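# Stand a dried persimmon upright in the black tray

## Task

Pick up a dried persimmon from the grey tray and set it upright, tip pointing up, in a free pocket of the black tray that already contains the packed persimmon; the packed persimmon must still be standing in one of the black tray's pockets at the end.

## Robot and tools

ROBOT. Two arms, left_arm and right_arm, each ending in a five-finger hand: right_arm has a right hand, left_arm a mirrored left hand. Base poses in the scene frame: left_arm at (+0.008, +0.354, +0.032) m, quat_wxyz (+1.000, 0, 0, +0.006); right_arm at (-0.012, -0.267, +0.047) m, quat_wxyz (+1.000, 0, 0, -0.022). A two-camera stand is fixed behind the arms. Loose objects may occasionally get a short push from outside.

SCENE FRAME. Origin at table-top height, halfway between the nominal bases; +x points out over the table, +y toward left_arm, +z up. Image left/right does not match arm names. Reported hand positions (m) and quat_wxyz are in this frame and can be off by a few cm, more at long reach.

HAND POINT. A point 0.05 m in front of the palm and 0.15 m from the wrist mounting face along the fingers. Its +z runs along straight fingers, +y out of the palm, +x across the palm away from the thumb on the right hand (toward the thumb on the left hand). Straight fingertips extend 0.06-0.07 m past it along +z, 0.06 m behind it along -y. A wrist bracket on the little-finger side reaches 0.10 m across the palm and can collide.

THE 28-NUMBER ROW. One flat list covering both arms, all values in [-1, 1], even if only one arm moves: left dx, dy, dz, rx, ry, rz; left little, ring, middle, index, thumb_bend, thumb_turn; left force_limit, speed; then the same 14 for the right arm. dx..rz are an offset from that arm's current Hand target (not from the previous row), along scene-frame axes; 1.0 = 0.6 m of travel or 180 degrees, and rx, ry, rz form one rotation vector applied about the Hand target's position. All zeros re-requests the current Hand target. Fingers and thumb_bend: +1 straight/open, -1 curled/closed. thumb_turn: +1 beside the palm, -1 in front of the palm facing the fingers. force_limit maps -1..+1 to about 0..10 N at the fingertip (0..15 N for the two thumb motors); speed rises from near 0 at -1 to full at +0.48 and stays full to +1 (full travel 0.49 s). Hand numbers are absolute targets, not offsets; there is no 'keep' value, so to leave a hand alone resend its last executed eight numbers (or, before any, its hand_measured plus hand_force_limit and hand_speed). With the thumb turned in front, the hand grips objects about 0.035-0.065 m thick, handles down to about 0.025 m. For a soft grip close at speed -0.94 or below. To squeeze harder, raise force_limit and send a target more closed than hand_measured; to loosen, send one more open.

TOOLS.
execute_actions(actions, cameras): actions is a list of actions; each action is up to 15 rows, one per 1/30 s step, the last row held to fill 15 steps (0.5 s). Images only for an empty list or when cameras requests them.
move(target, speed, blend, blocking, cameras): target is one 28-number row or up to 15 rows; every row's offsets count from the same starting Hand targets. speed in m/s, 0.002 to 4.3, default 0.25 (turns up to twice that in rad/s), one value or one per target. blend in m rounds corners of a list; 0 stops at each. Paths are straight, do not avoid obstacles, end together, last at least 0.5 s and at most 10 s. Hand numbers of later targets are sent on arrival. blocking=false returns after about 0.5 s while motion continues. Avoid paths passing near an arm's own base.
wait(seconds 0-10, cameras): lets time run with last commands held.
stop(cameras): brakes a running move.
zoom_image(camera, region [x0, y0, x1, y1] in pixels, max 504x504): closer view of the newest image from cam_head_left, cam_head_right, cam_high, cam_left_wrist or cam_right_wrist (896x504 head/high, 672x504 wrist).
show_instructions(): shows the reference image pages.
finished_scene(scene=1): ends the scene irrevocably; the result must hold without the robot.

RESULTS. Each gives per-arm end_effector_position, quat_wxyz, Hand target (last commanded pose after a 40 degree orientation clip; next offsets start here), joint positions, velocities (may be omitted if all within noise), torques (include arm weight; numbers 3 and 4 wrap at ±28 N m), motor temperatures, and per-hand hand_measured, hand_stopped_by (moving, target, force, stalled, fault), hand_load_n (positive when pushed open; near 0 after a lost grip), hand_force_limit, hand_speed. execute_actions also lists some step positions. move adds a 'move:' line: done, off_target, moving, held, fault, plus limits such as paced or held. A hand point often rests 1-3 cm (sometimes 5 cm) short, usually low, without any contact; resend the missing distance as an offset. Small moves may not start; small turns can shift the point noticeably.

CAUTIONS. Do not drop the persimmon, release it while moving, or let anything leave the table. Avoid fast contact, hard presses against fixed or heavy things, and excessive finger loads. A blocked arm keeps pushing until commanded back past its hand point. Never let the arms touch or a hand close on the other hand's fingers. Sustained loads or stretched poses heat motors: MOTOR HOT at 85 °C, and at 100 °C the arm drops for 30-60 s or more. Joint ranges (rad): waist -2.880..2.880, shoulder 0.000..3.142, elbow 0.000..3.019 (straight 2.964), wrist pitch -1.693..1.571, wrist yaw -1.571..1.571, wrist roll -2.094..2.094.

Each tool is called after "Call:" by a JSON object that holds its "api" and its "payload", one argument or row to a line.

Reference images:

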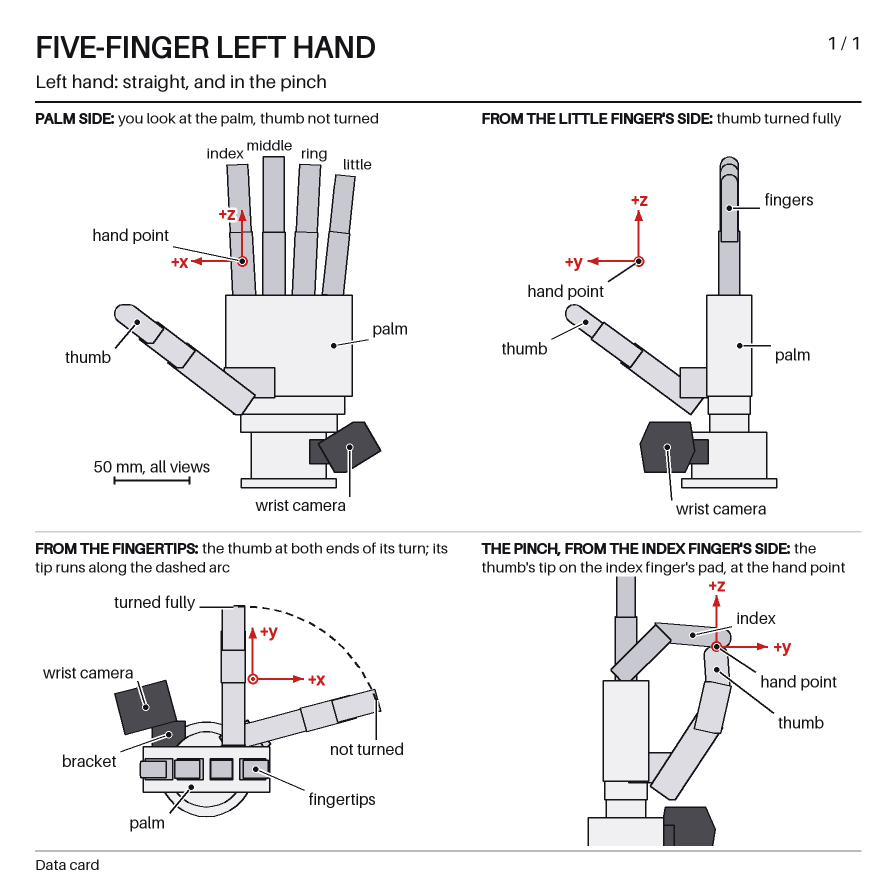

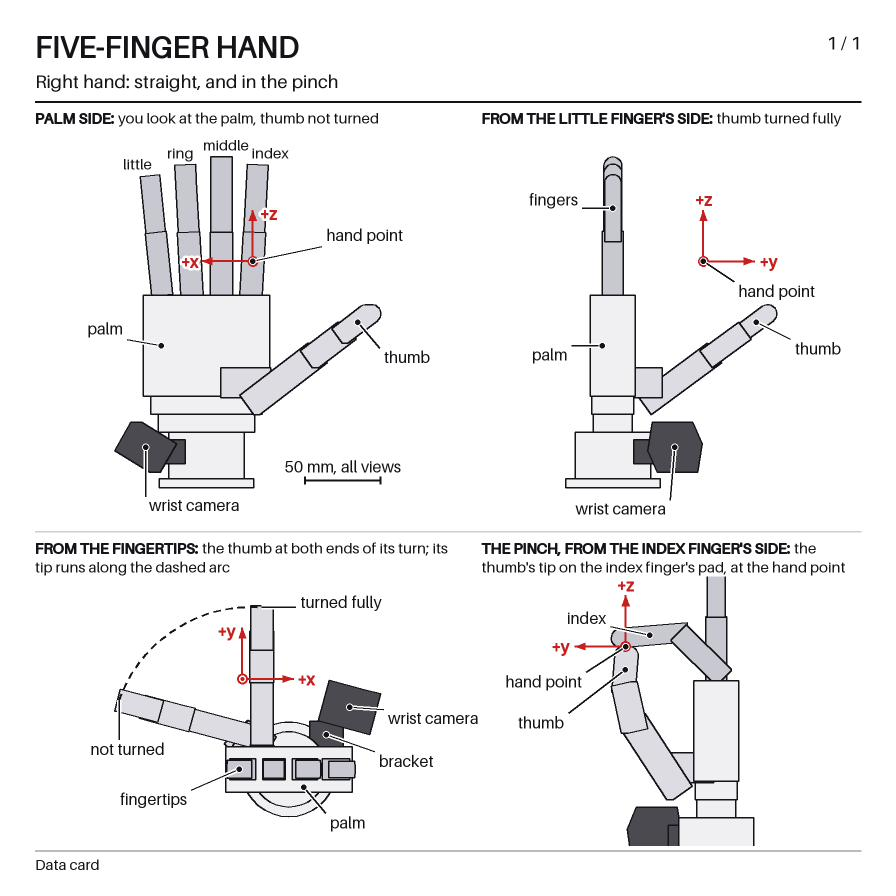

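## Session

Call:
{"api": "execute_actions", "payload": {
  "actions": []
}}

Scene clock: 0.00 s.
left_arm: end_effector_position=(+0.5462, +0.2930, +0.3923) hand_measured=(+1.000, +1.000, +1.000, +1.000, +1.000, +1.000) hand_load_n=(+0.0, +0.5, +0.0, +0.0, +0.0, +0.0) hand_stopped_by=(target, target, target, target, target, target) hand_force_limit=0.00 hand_speed=-0.80 end_effector_quat_wxyz=(+0.707, -0.385, +0.556, +0.207) | right_arm: end_effector_position=(+0.5317, -0.0660, +0.1952) hand_measured=(+1.000, +1.000, +1.000, +1.000, +1.000, +1.000) hand_load_n=(+0.0, +0.0, +0.0, +0.0, +0.0, +0.0) hand_stopped_by=(target, target, target, target, target, target) hand_force_limit=0.00 hand_speed=-0.80 end_effector_quat_wxyz=(-0.080, +0.670, -0.105, +0.731)
Joint positions: left_arm=[-0.508 1.579 1.183 0.828 -1.368 1.674] | right_arm=[0.686 1.746 0.746 1.106 0.685 -1.374]
Joint velocities: within noise
Joint torques (N m): no reading
Motor temperatures (°C): left_arm=[24 23 28 25 24 24] | right_arm=[28 24 26 28 24 25]
Heat: left arm: hottest elbow 28 °C; right arm: hottest waist 28 °C.
Hand target: left_arm +0.5486, +0.2917, +0.4053; +0.712, -0.394, +0.548, +0.197 | right_arm +0.5361, -0.0626, +0.2022; -0.085, +0.663, -0.109, +0.736

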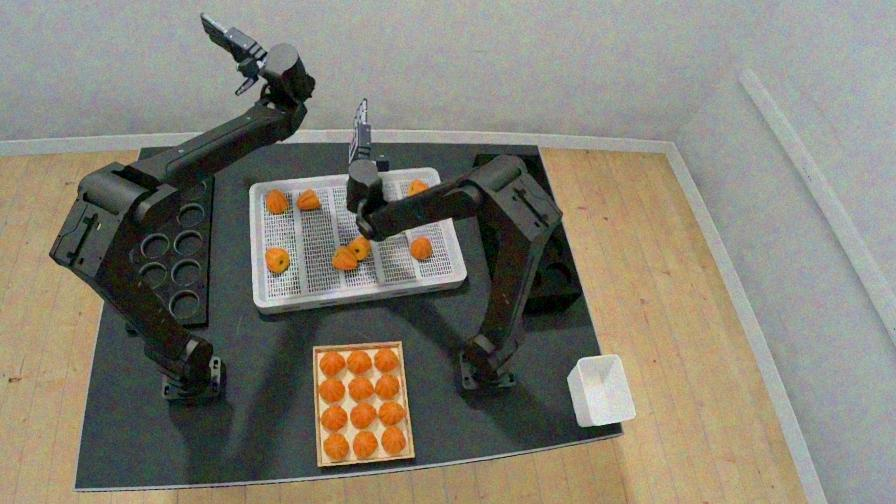

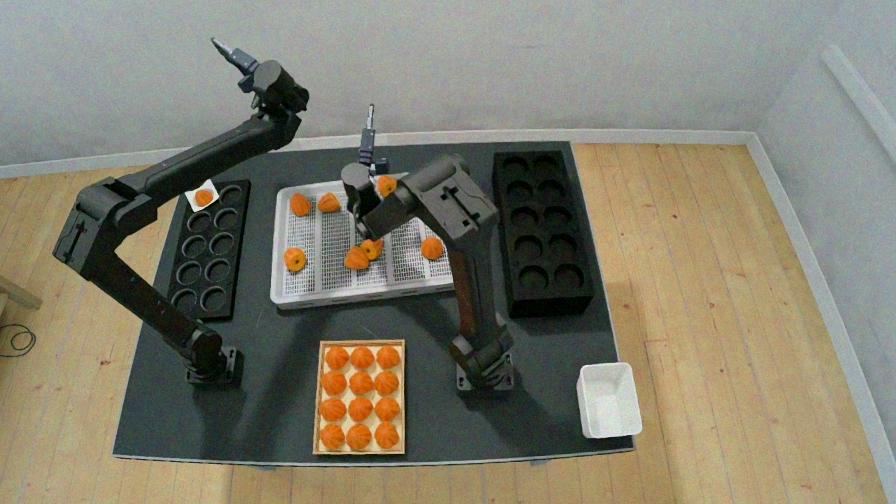

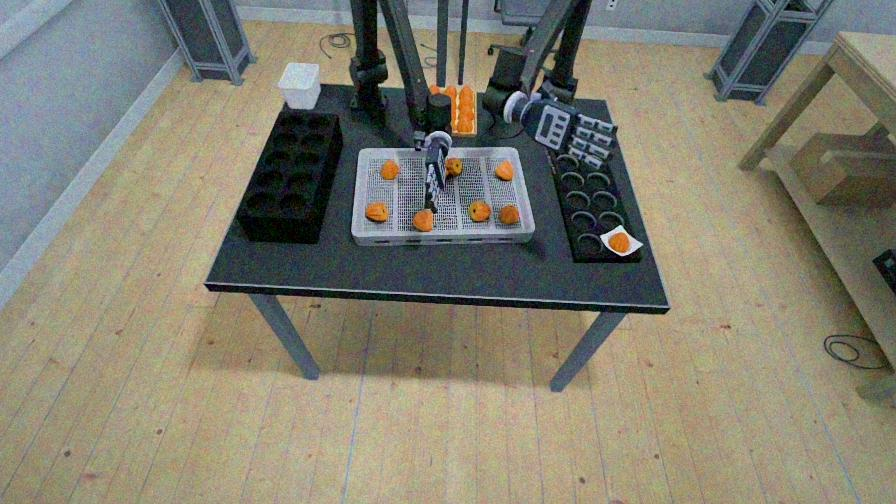

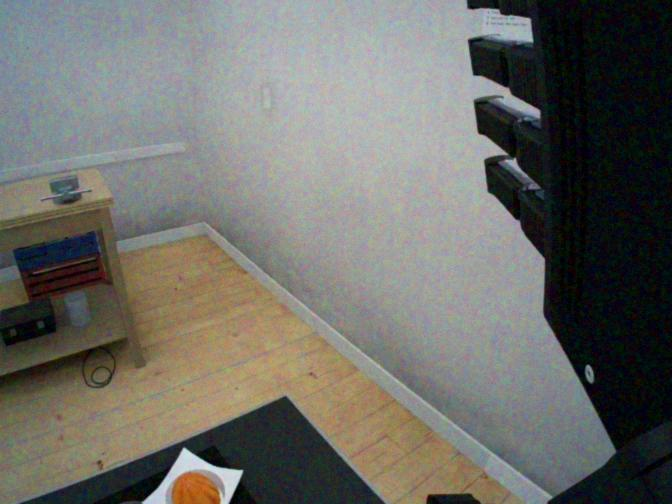

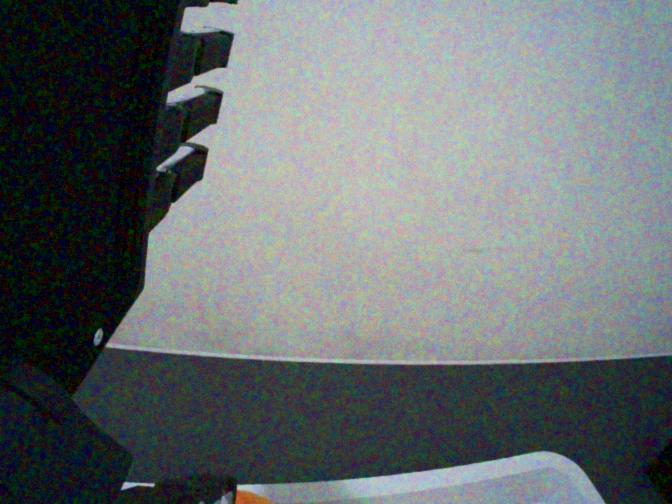

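Call:
{"api": "zoom_image", "payload": {
  "camera": "cam_head_left",
  "region": [100, 140, 350, 340]
}}

Call:
{"api": "zoom_image", "payload": {
  "camera": "cam_head_right",
  "region": [150, 140, 400, 340]
}}

Call:
{"api": "zoom_image", "payload": {
  "camera": "cam_high",
  "region": [340, 130, 660, 280]
}}

Scaled by 2.016 from the camera's 896x504 image, which has a finer 1280x720 frame.

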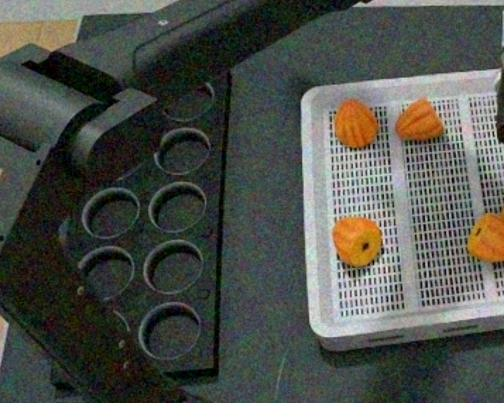

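Scaled by 2.016 from the camera's 896x504 image, which has a finer 1280x720 frame.

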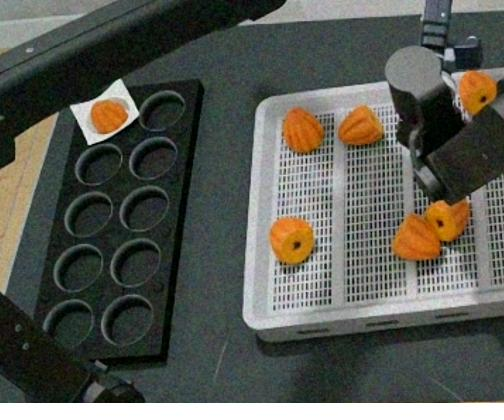

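Scaled by 1.575 from the camera's 896x504 image, which has a finer 1280x720 frame.

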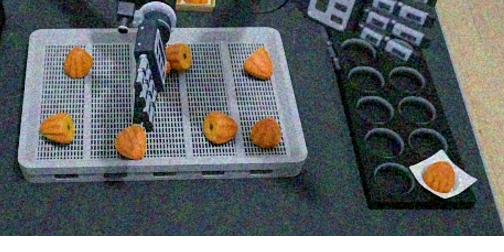

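Call:
{"api": "zoom_image", "payload": {
  "camera": "cam_head_left",
  "region": [245, 170, 345, 290]
}}

Call:
{"api": "zoom_image", "payload": {
  "camera": "cam_head_right",
  "region": [265, 170, 375, 290]
}}

Call:
{"api": "zoom_image", "payload": {
  "camera": "cam_high",
  "region": [440, 140, 550, 250]
}}

Call:
{"api": "zoom_image", "payload": {
  "camera": "cam_high",
  "region": [580, 190, 660, 270]
}}

Scaled by 4.200 from the camera's 896x504 image, which has a finer 1280x720 frame.

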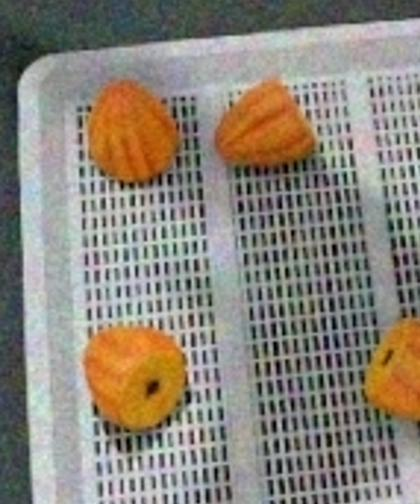

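Scaled by 4.200 from the camera's 896x504 image, which has a finer 1280x720 frame.

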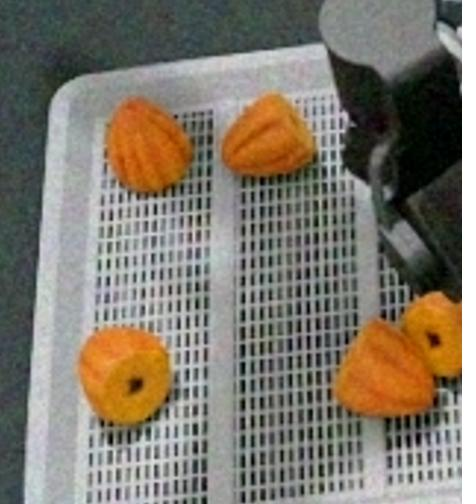

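Scaled by 4.582 from the camera's 896x504 image, which has a finer 1280x720 frame.

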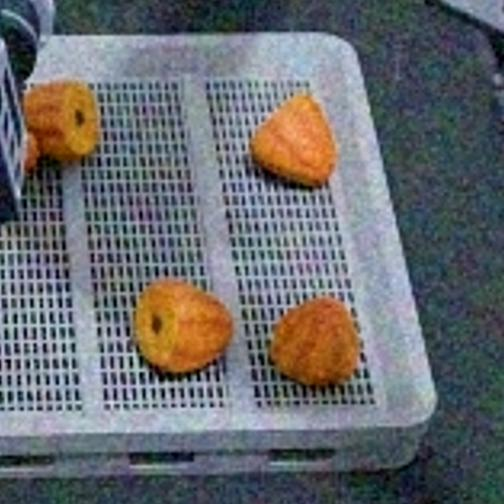

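Scaled by 6.300 from the camera's 896x504 image, which has a finer 1280x720 frame.

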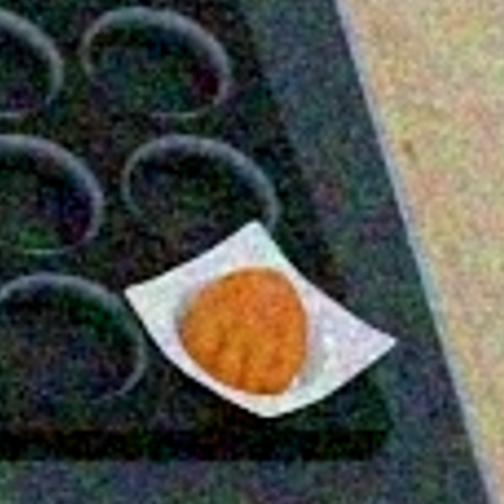

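Call:
{"api": "move", "payload": {
  "target": [-0.2143,-0.1528,-0.1422,-0.4268,0.082,-0.2743,1,1,1,1,1,-1,0,0, -0.083,-0.2,0.133,0,0,0,1,1,1,1,1,1,0,-0.8],
  "speed": 0.3,
  "cameras": ["all"]
}}

Scene clock: 68.73 s.
left_arm: end_effector_position=(+0.4189, +0.1960, +0.3153) hand_measured=(+1.000, +1.000, +1.000, +1.000, +1.000, -1.000) hand_load_n=(+0.0, +0.0, +0.0, +0.0, +0.0, +0.0) hand_stopped_by=(target, target, target, target, target, target) hand_force_limit=0.00 hand_speed=0.00 end_effector_quat_wxyz=(+0.263, -0.460, +0.741, -0.413) | right_arm: end_effector_position=(+0.4895, -0.1766, +0.2826) hand_measured=(+1.000, +1.000, +1.000, +1.000, +1.000, +1.000) hand_load_n=(+0.0, +0.0, +0.0, +0.0, +0.5, +0.0) hand_stopped_by=(target, target, target, target, target, target) hand_force_limit=0.00 hand_speed=-0.80 end_effector_quat_wxyz=(-0.085, +0.663, -0.104, +0.737)
Joint positions: left_arm=[-0.246 0.979 0.96 -0.538 0.183 0.124] | right_arm=[0.496 1.3 0.551 0.862 0.489 -1.354]
Joint torques (N m): left_arm=[1.44 -4.31 8.46 2.19 0.27 -0.17] | right_arm=[0.32 -9.23 5.6 1.83 -0.11 0.11]
Motor temperatures (°C): left_arm=[24 28 41 25 25 24] | right_arm=[28 26 30 28 24 25]
Heat: left arm: hottest elbow 41 °C; right arm: hottest elbow 30 °C.
Hand target: left_arm +0.4199, +0.2000, +0.3200; +0.269, -0.465, +0.730, -0.422 | right_arm +0.4863, -0.1827, +0.2819; -0.085, +0.663, -0.109, +0.736
Off the commanded pose: left_arm 0.006 m, 2 deg | right_arm 0.007 m, 1 deg.
move: done

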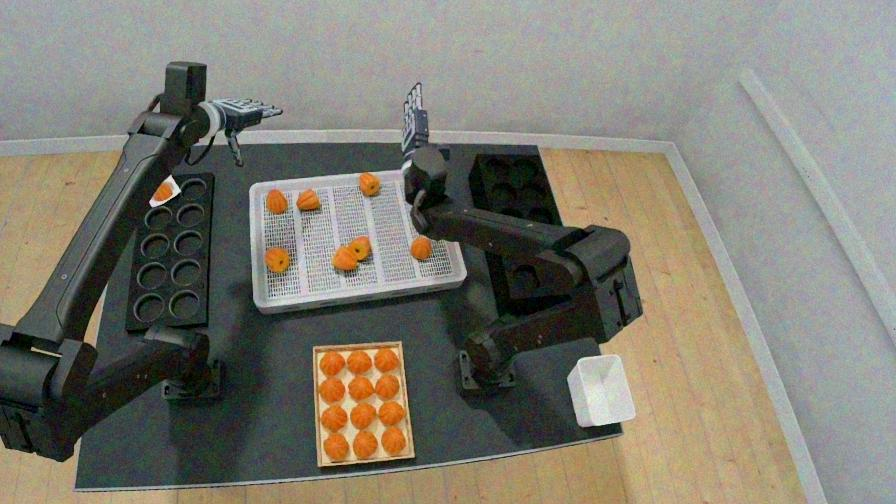

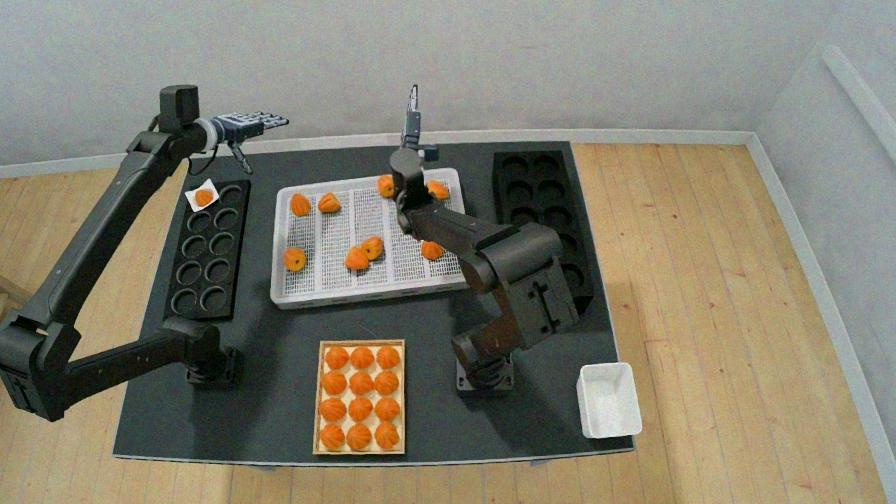

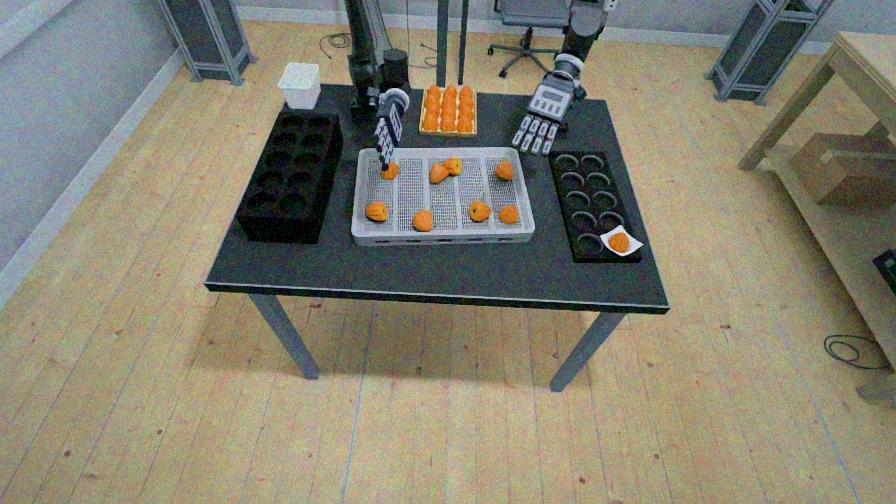

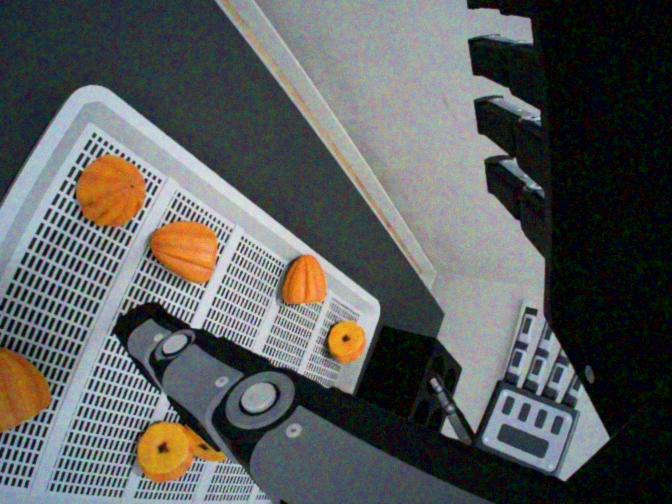

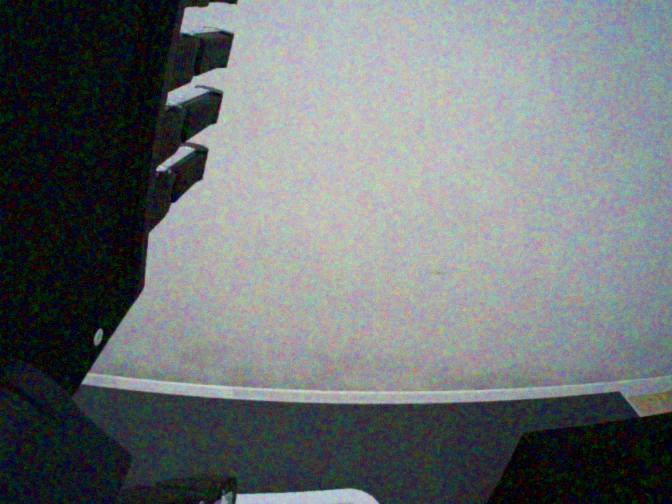

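Call:
{"api": "move", "payload": {
  "target": [0.0467,-0.025,-0.25,0,0,0,1,1,0.5,0.5,1,-1,0,0, 0,0,0,0,0,0,1,1,1,1,1,1,0,-0.8],
  "speed": 0.2,
  "cameras": ["all"]
}}

Scene clock: 131.20 s.
left_arm: end_effector_position=(+0.4481, +0.1908, +0.1719) hand_measured=(+1.000, +1.000, +0.500, +0.500, +1.000, -1.000) hand_load_n=(+0.0, +0.0, +0.0, +0.0, +0.0, +0.0) hand_stopped_by=(target, target, target, target, target, target) hand_force_limit=0.00 hand_speed=0.00 end_effector_quat_wxyz=(+0.271, -0.465, +0.732, -0.417) | right_arm: end_effector_position=(+0.4895, -0.1766, +0.2826) hand_measured=(+1.000, +1.000, +1.000, +1.000, +1.000, +1.000) hand_load_n=(+0.0, +0.0, +0.0, +0.0, -0.5, +0.0) hand_stopped_by=(target, target, target, target, target, target) hand_force_limit=0.00 hand_speed=-0.80 end_effector_quat_wxyz=(-0.085, +0.663, -0.104, +0.737)
Joint positions: left_arm=[-0.247 1.167 0.685 -0.056 0.167 0.11] | right_arm=[0.496 1.3 0.551 0.862 0.489 -1.354]
Joint torques (N m): left_arm=[-0.32 -4.13 7.86 2.47 0.07 -0.19] | right_arm=[0.38 -9.23 5.6 1.84 -0.11 0.12]
Heat: left arm: hottest elbow 38 °C; right arm: hottest elbow 33 °C.
Hand target: left_arm +0.4480, +0.1850, +0.1700; +0.269, -0.465, +0.730, -0.422 | right_arm +0.4863, -0.1827, +0.2820; -0.085, +0.663, -0.108, +0.736
Off the commanded pose: left_arm 0.006 m, 1 deg | right_arm 0.007 m, 1 deg.
move: done

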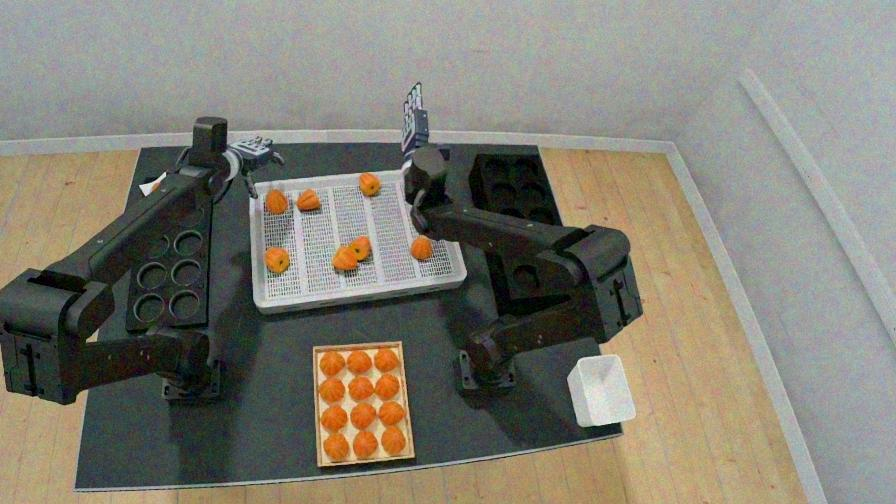

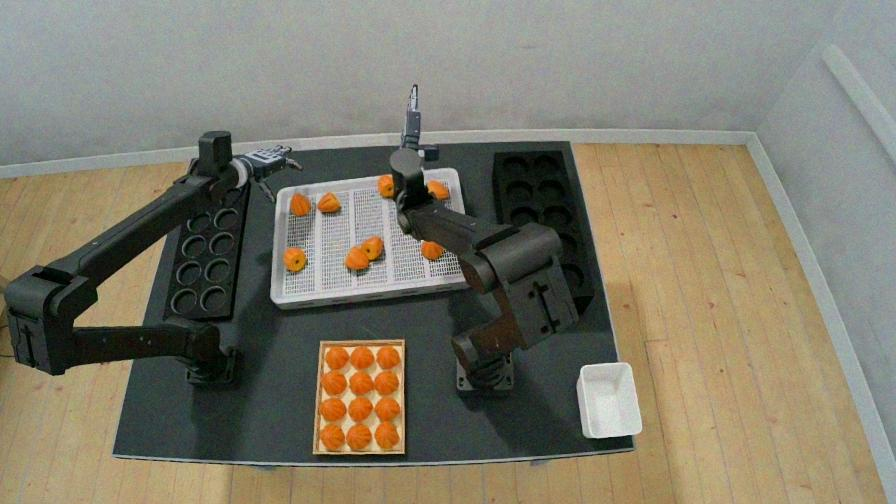

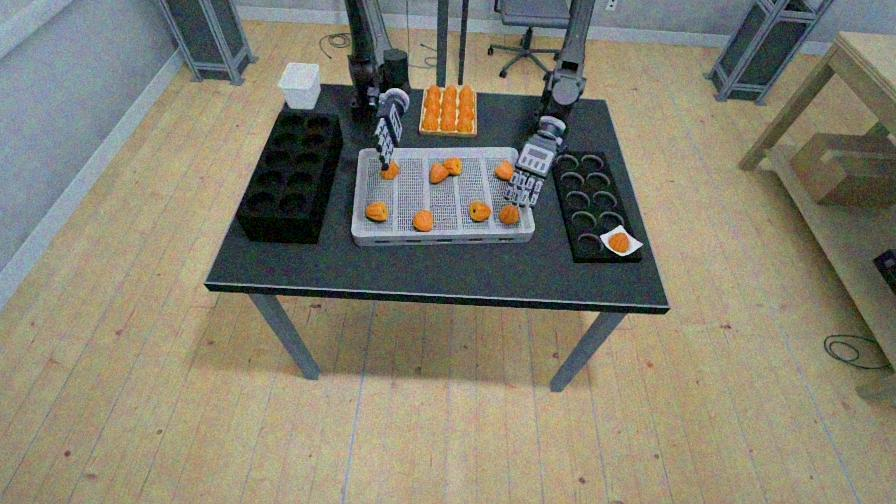

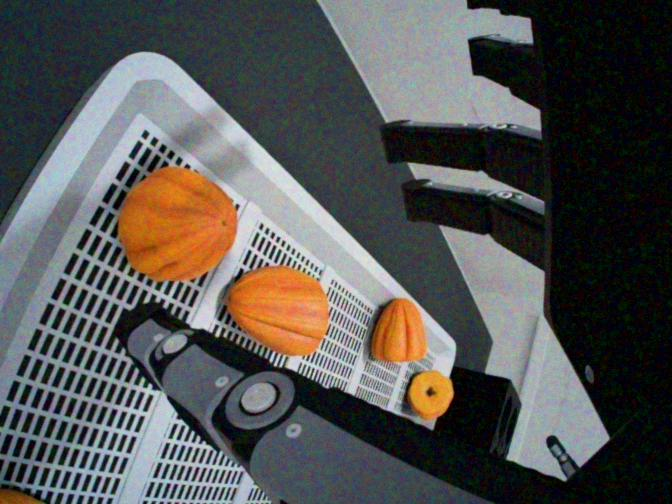

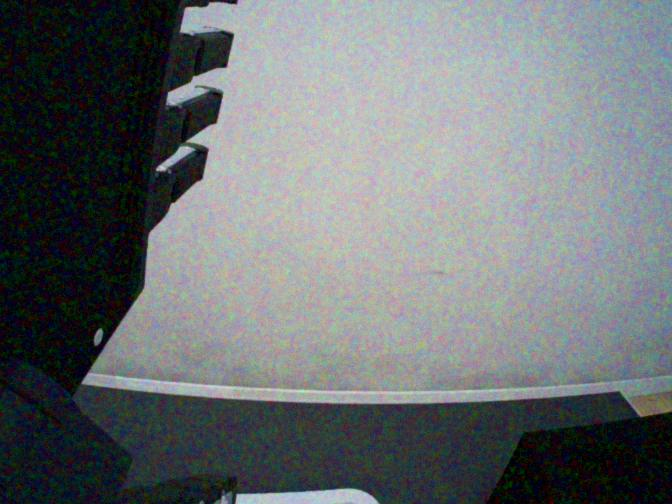

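Call:
{"api": "move", "payload": {
  "target": [0,-0.0117,-0.108,0,0,0,1,1,0.5,0.5,1,-1,0,0, 0,0,0,0,0,0,1,1,1,1,1,1,0,-0.8],
  "speed": 0.15,
  "cameras": ["all"]
}}

Call:
{"api": "zoom_image", "payload": {
  "camera": "cam_head_left",
  "region": [180, 120, 320, 240]
}}

Call:
{"api": "zoom_image", "payload": {
  "camera": "cam_high",
  "region": [440, 140, 560, 250]
}}

Call:
{"api": "zoom_image", "payload": {
  "camera": "cam_head_right",
  "region": [200, 120, 340, 240]
}}

Scene clock: 144.17 s.
left_arm: end_effector_position=(+0.4493, +0.1843, +0.1074) hand_measured=(+1.000, +1.000, +0.500, +0.500, +1.000, -1.000) hand_load_n=(+0.0, +0.0, +0.0, +0.0, +0.0, +0.0) hand_stopped_by=(target, target, target, target, target, target) hand_force_limit=0.00 hand_speed=0.00 end_effector_quat_wxyz=(+0.272, -0.465, +0.732, -0.417) | right_arm: end_effector_position=(+0.4895, -0.1766, +0.2826) hand_measured=(+1.000, +1.000, +1.000, +1.000, +1.000, +1.000) hand_load_n=(+0.0, +0.0, +0.0, +0.0, +0.0, +0.5) hand_stopped_by=(target, target, target, target, target, target) hand_force_limit=0.00 hand_speed=-0.80 end_effector_quat_wxyz=(-0.085, +0.663, -0.104, +0.737)
Joint positions: left_arm=[-0.265 1.304 0.59 0.178 0.15 0.1] | right_arm=[0.496 1.3 0.551 0.862 0.489 -1.354]
Joint torques (N m): left_arm=[-0.56 -4.84 6.8 2.14 0.07 -0.2] | right_arm=[0.67 -9.23 5.45 1.85 -0.11 0.12]
Heat: left arm: hottest elbow 38 °C; right arm: hottest elbow 33 °C.
Hand target: left_arm +0.4479, +0.1779, +0.1051; +0.269, -0.465, +0.730, -0.422 | right_arm +0.4863, -0.1827, +0.2820; -0.085, +0.663, -0.108, +0.736
Off the commanded pose: left_arm 0.007 m, 1 deg | right_arm 0.007 m, 1 deg.
move: done

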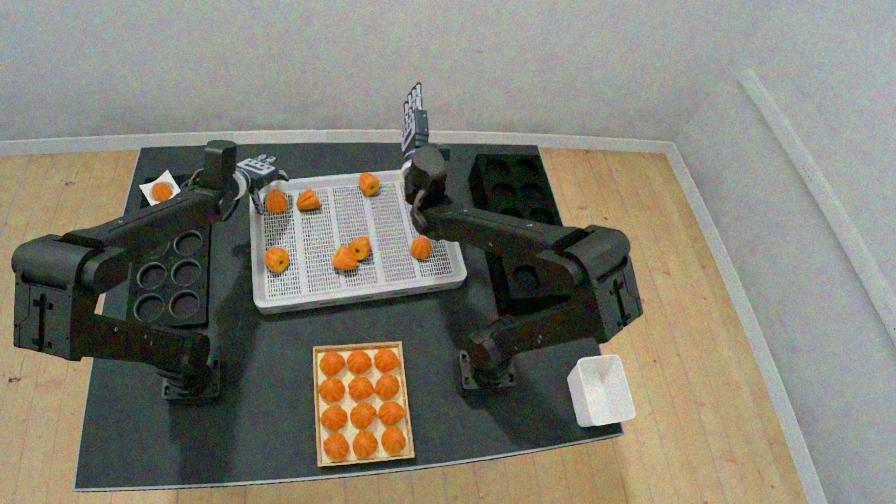

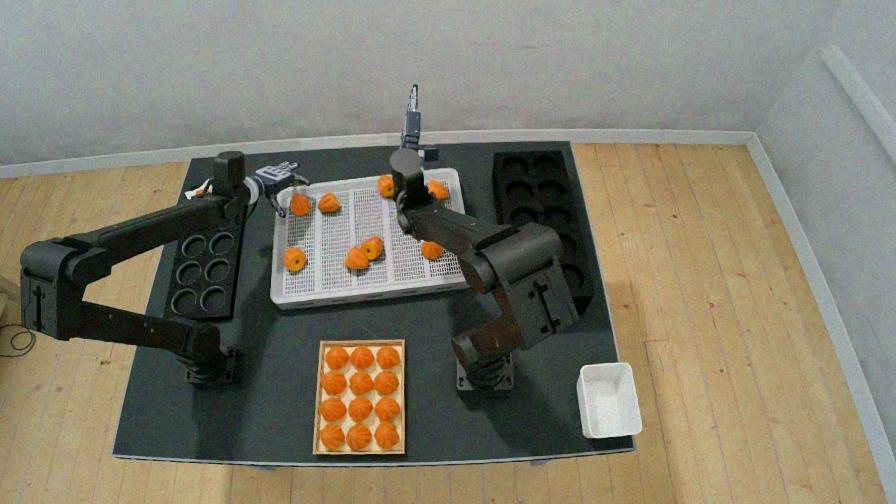

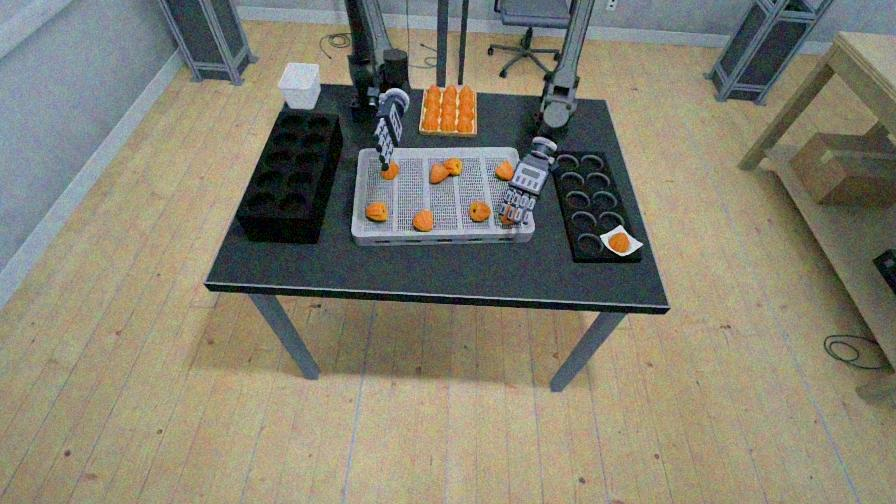

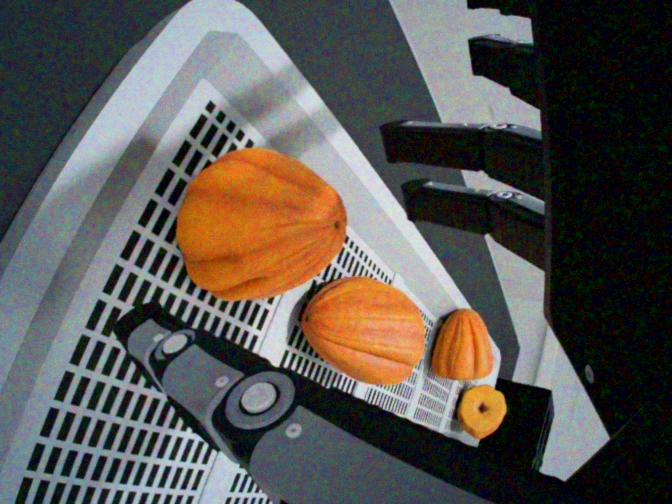

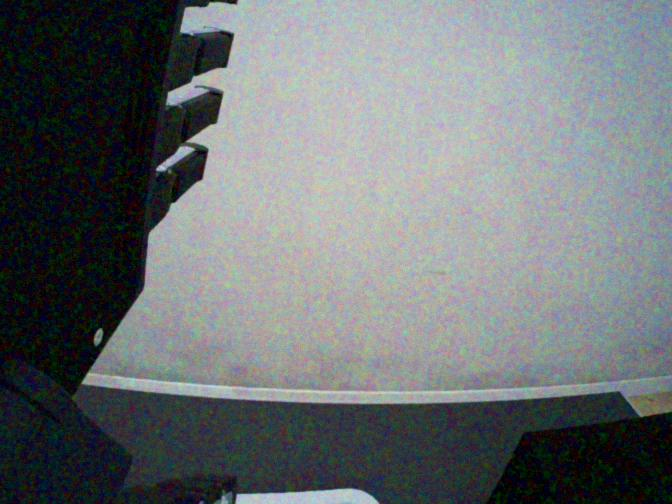

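Scaled by 3.600 from the camera's 896x504 image, which has a finer 1280x720 frame.

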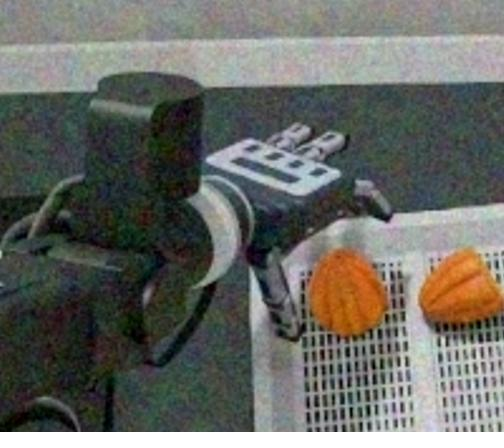

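Scaled by 4.200 from the camera's 896x504 image, which has a finer 1280x720 frame.

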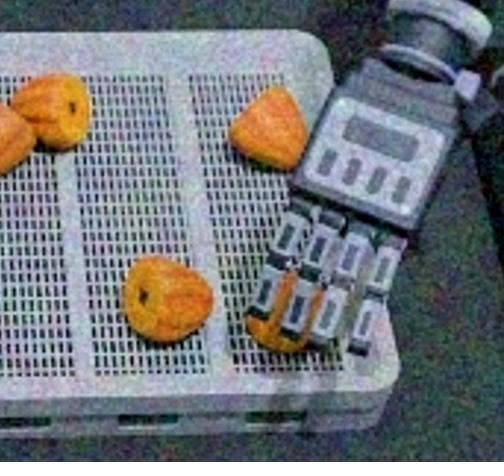

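Scaled by 3.600 from the camera's 896x504 image, which has a finer 1280x720 frame.

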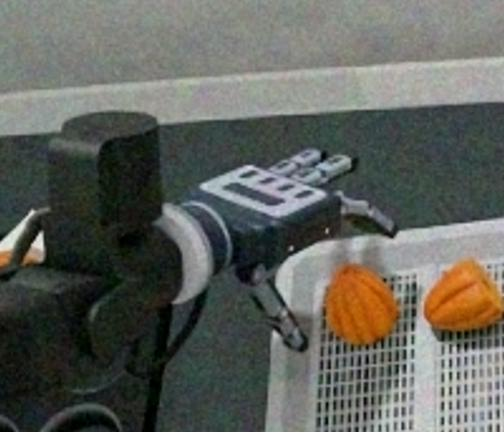

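Call:
{"api": "move", "payload": {
  "target": [0.025,0,-0.035,0,0,0,1,1,0.5,0.5,1,-1,0,0, 0,0,0,0,0,0,1,1,1,1,1,1,0,-0.8],
  "speed": 0.1,
  "cameras": ["cam_head_left","cam_high","cam_left_wrist"]
}}

Call:
{"api": "zoom_image", "payload": {
  "camera": "cam_head_left",
  "region": [220, 140, 320, 240]
}}

Call:
{"api": "zoom_image", "payload": {
  "camera": "cam_high",
  "region": [460, 160, 560, 250]
}}

Scene clock: 168.07 s.
left_arm: end_effector_position=(+0.4575, +0.1813, +0.0810) hand_measured=(+1.000, +1.000, +0.500, +0.500, +1.000, -1.000) hand_load_n=(+0.0, +0.0, +0.0, +0.0, +0.0, +0.0) hand_stopped_by=(target, target, target, target, target, target) hand_force_limit=0.00 hand_speed=0.00 end_effector_quat_wxyz=(+0.267, -0.467, +0.735, -0.414) | right_arm: end_effector_position=(+0.4895, -0.1766, +0.2826) hand_measured=(+1.000, +1.000, +1.000, +1.000, +1.000, +1.000) hand_load_n=(+0.0, +0.0, +0.0, +0.0, +0.0, +0.0) hand_stopped_by=(target, target, target, target, target, target) hand_force_limit=0.00 hand_speed=-0.80 end_effector_quat_wxyz=(-0.085, +0.663, -0.104, +0.737)
Joint positions: left_arm=[-0.265 1.397 0.59 0.259 0.154 0.1] | right_arm=[0.496 1.3 0.551 0.862 0.489 -1.354]
Joint torques (N m): left_arm=[0.44 -5.6 7.28 2.09 0.27 -0.11] | right_arm=[0.44 -9.58 5.63 1.8 -0.1 0.11]
Motor temperatures (°C): left_arm=[24 25 35 25 25 24] | right_arm=[28 26 33 27 24 25]
Heat: left arm: hottest elbow 35 °C; right arm: hottest elbow 33 °C.
Hand target: left_arm +0.4629, +0.1779, +0.0841; +0.269, -0.465, +0.730, -0.422 | right_arm +0.4863, -0.1827, +0.2820; -0.085, +0.663, -0.108, +0.736
Off the commanded pose: left_arm 0.007 m, 1 deg | right_arm 0.007 m, 1 deg.
move: done
Images, in order (width x height): cam_head_left 896x504, cam_high 896x504, cam_left_wrist 672x504.

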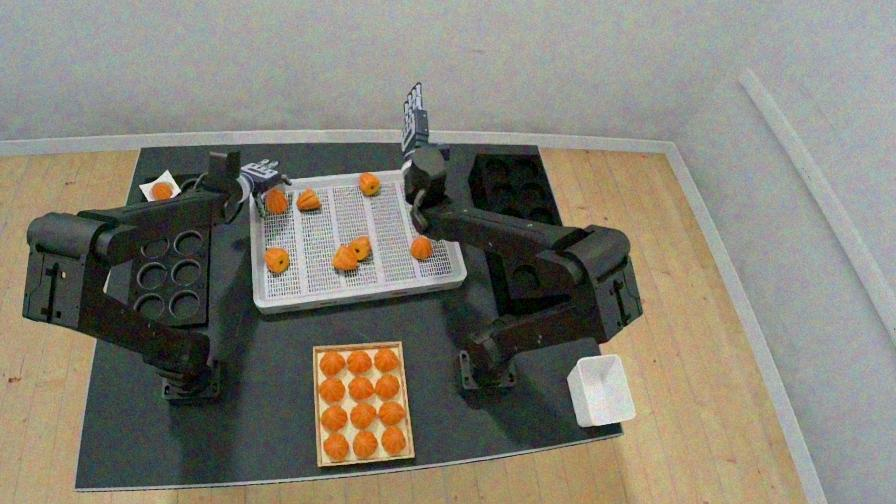

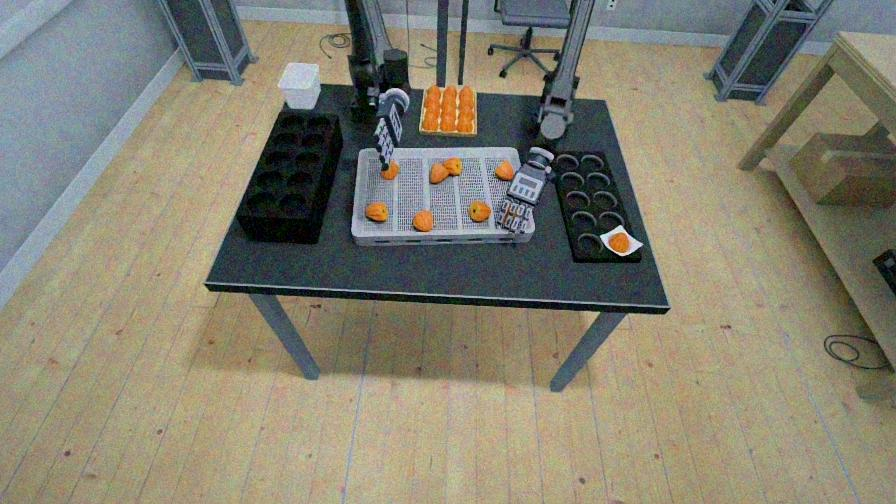

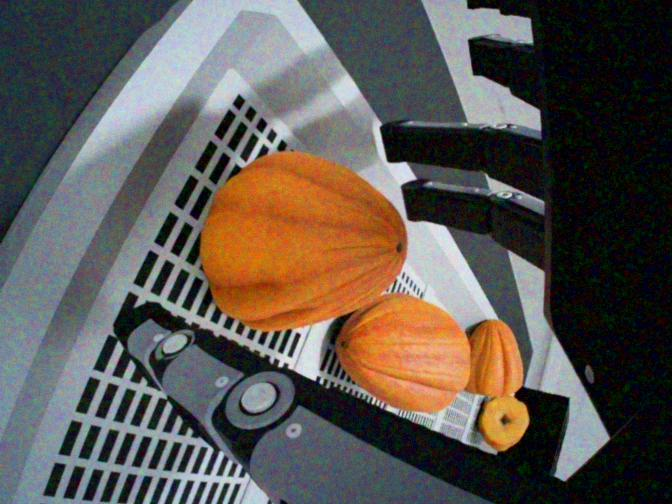

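Scaled by 5.040 from the camera's 896x504 image, which has a finer 1280x720 frame.

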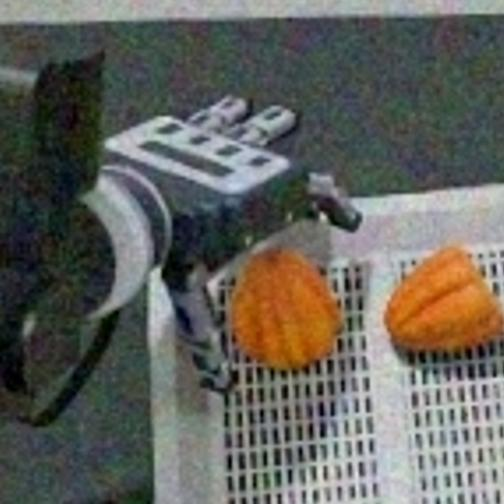

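Scaled by 5.040 from the camera's 896x504 image, which has a finer 1280x720 frame.

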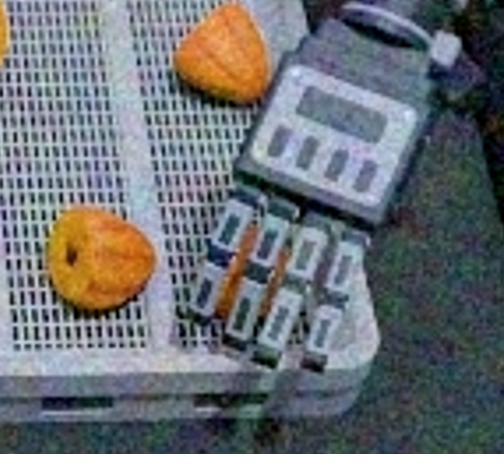

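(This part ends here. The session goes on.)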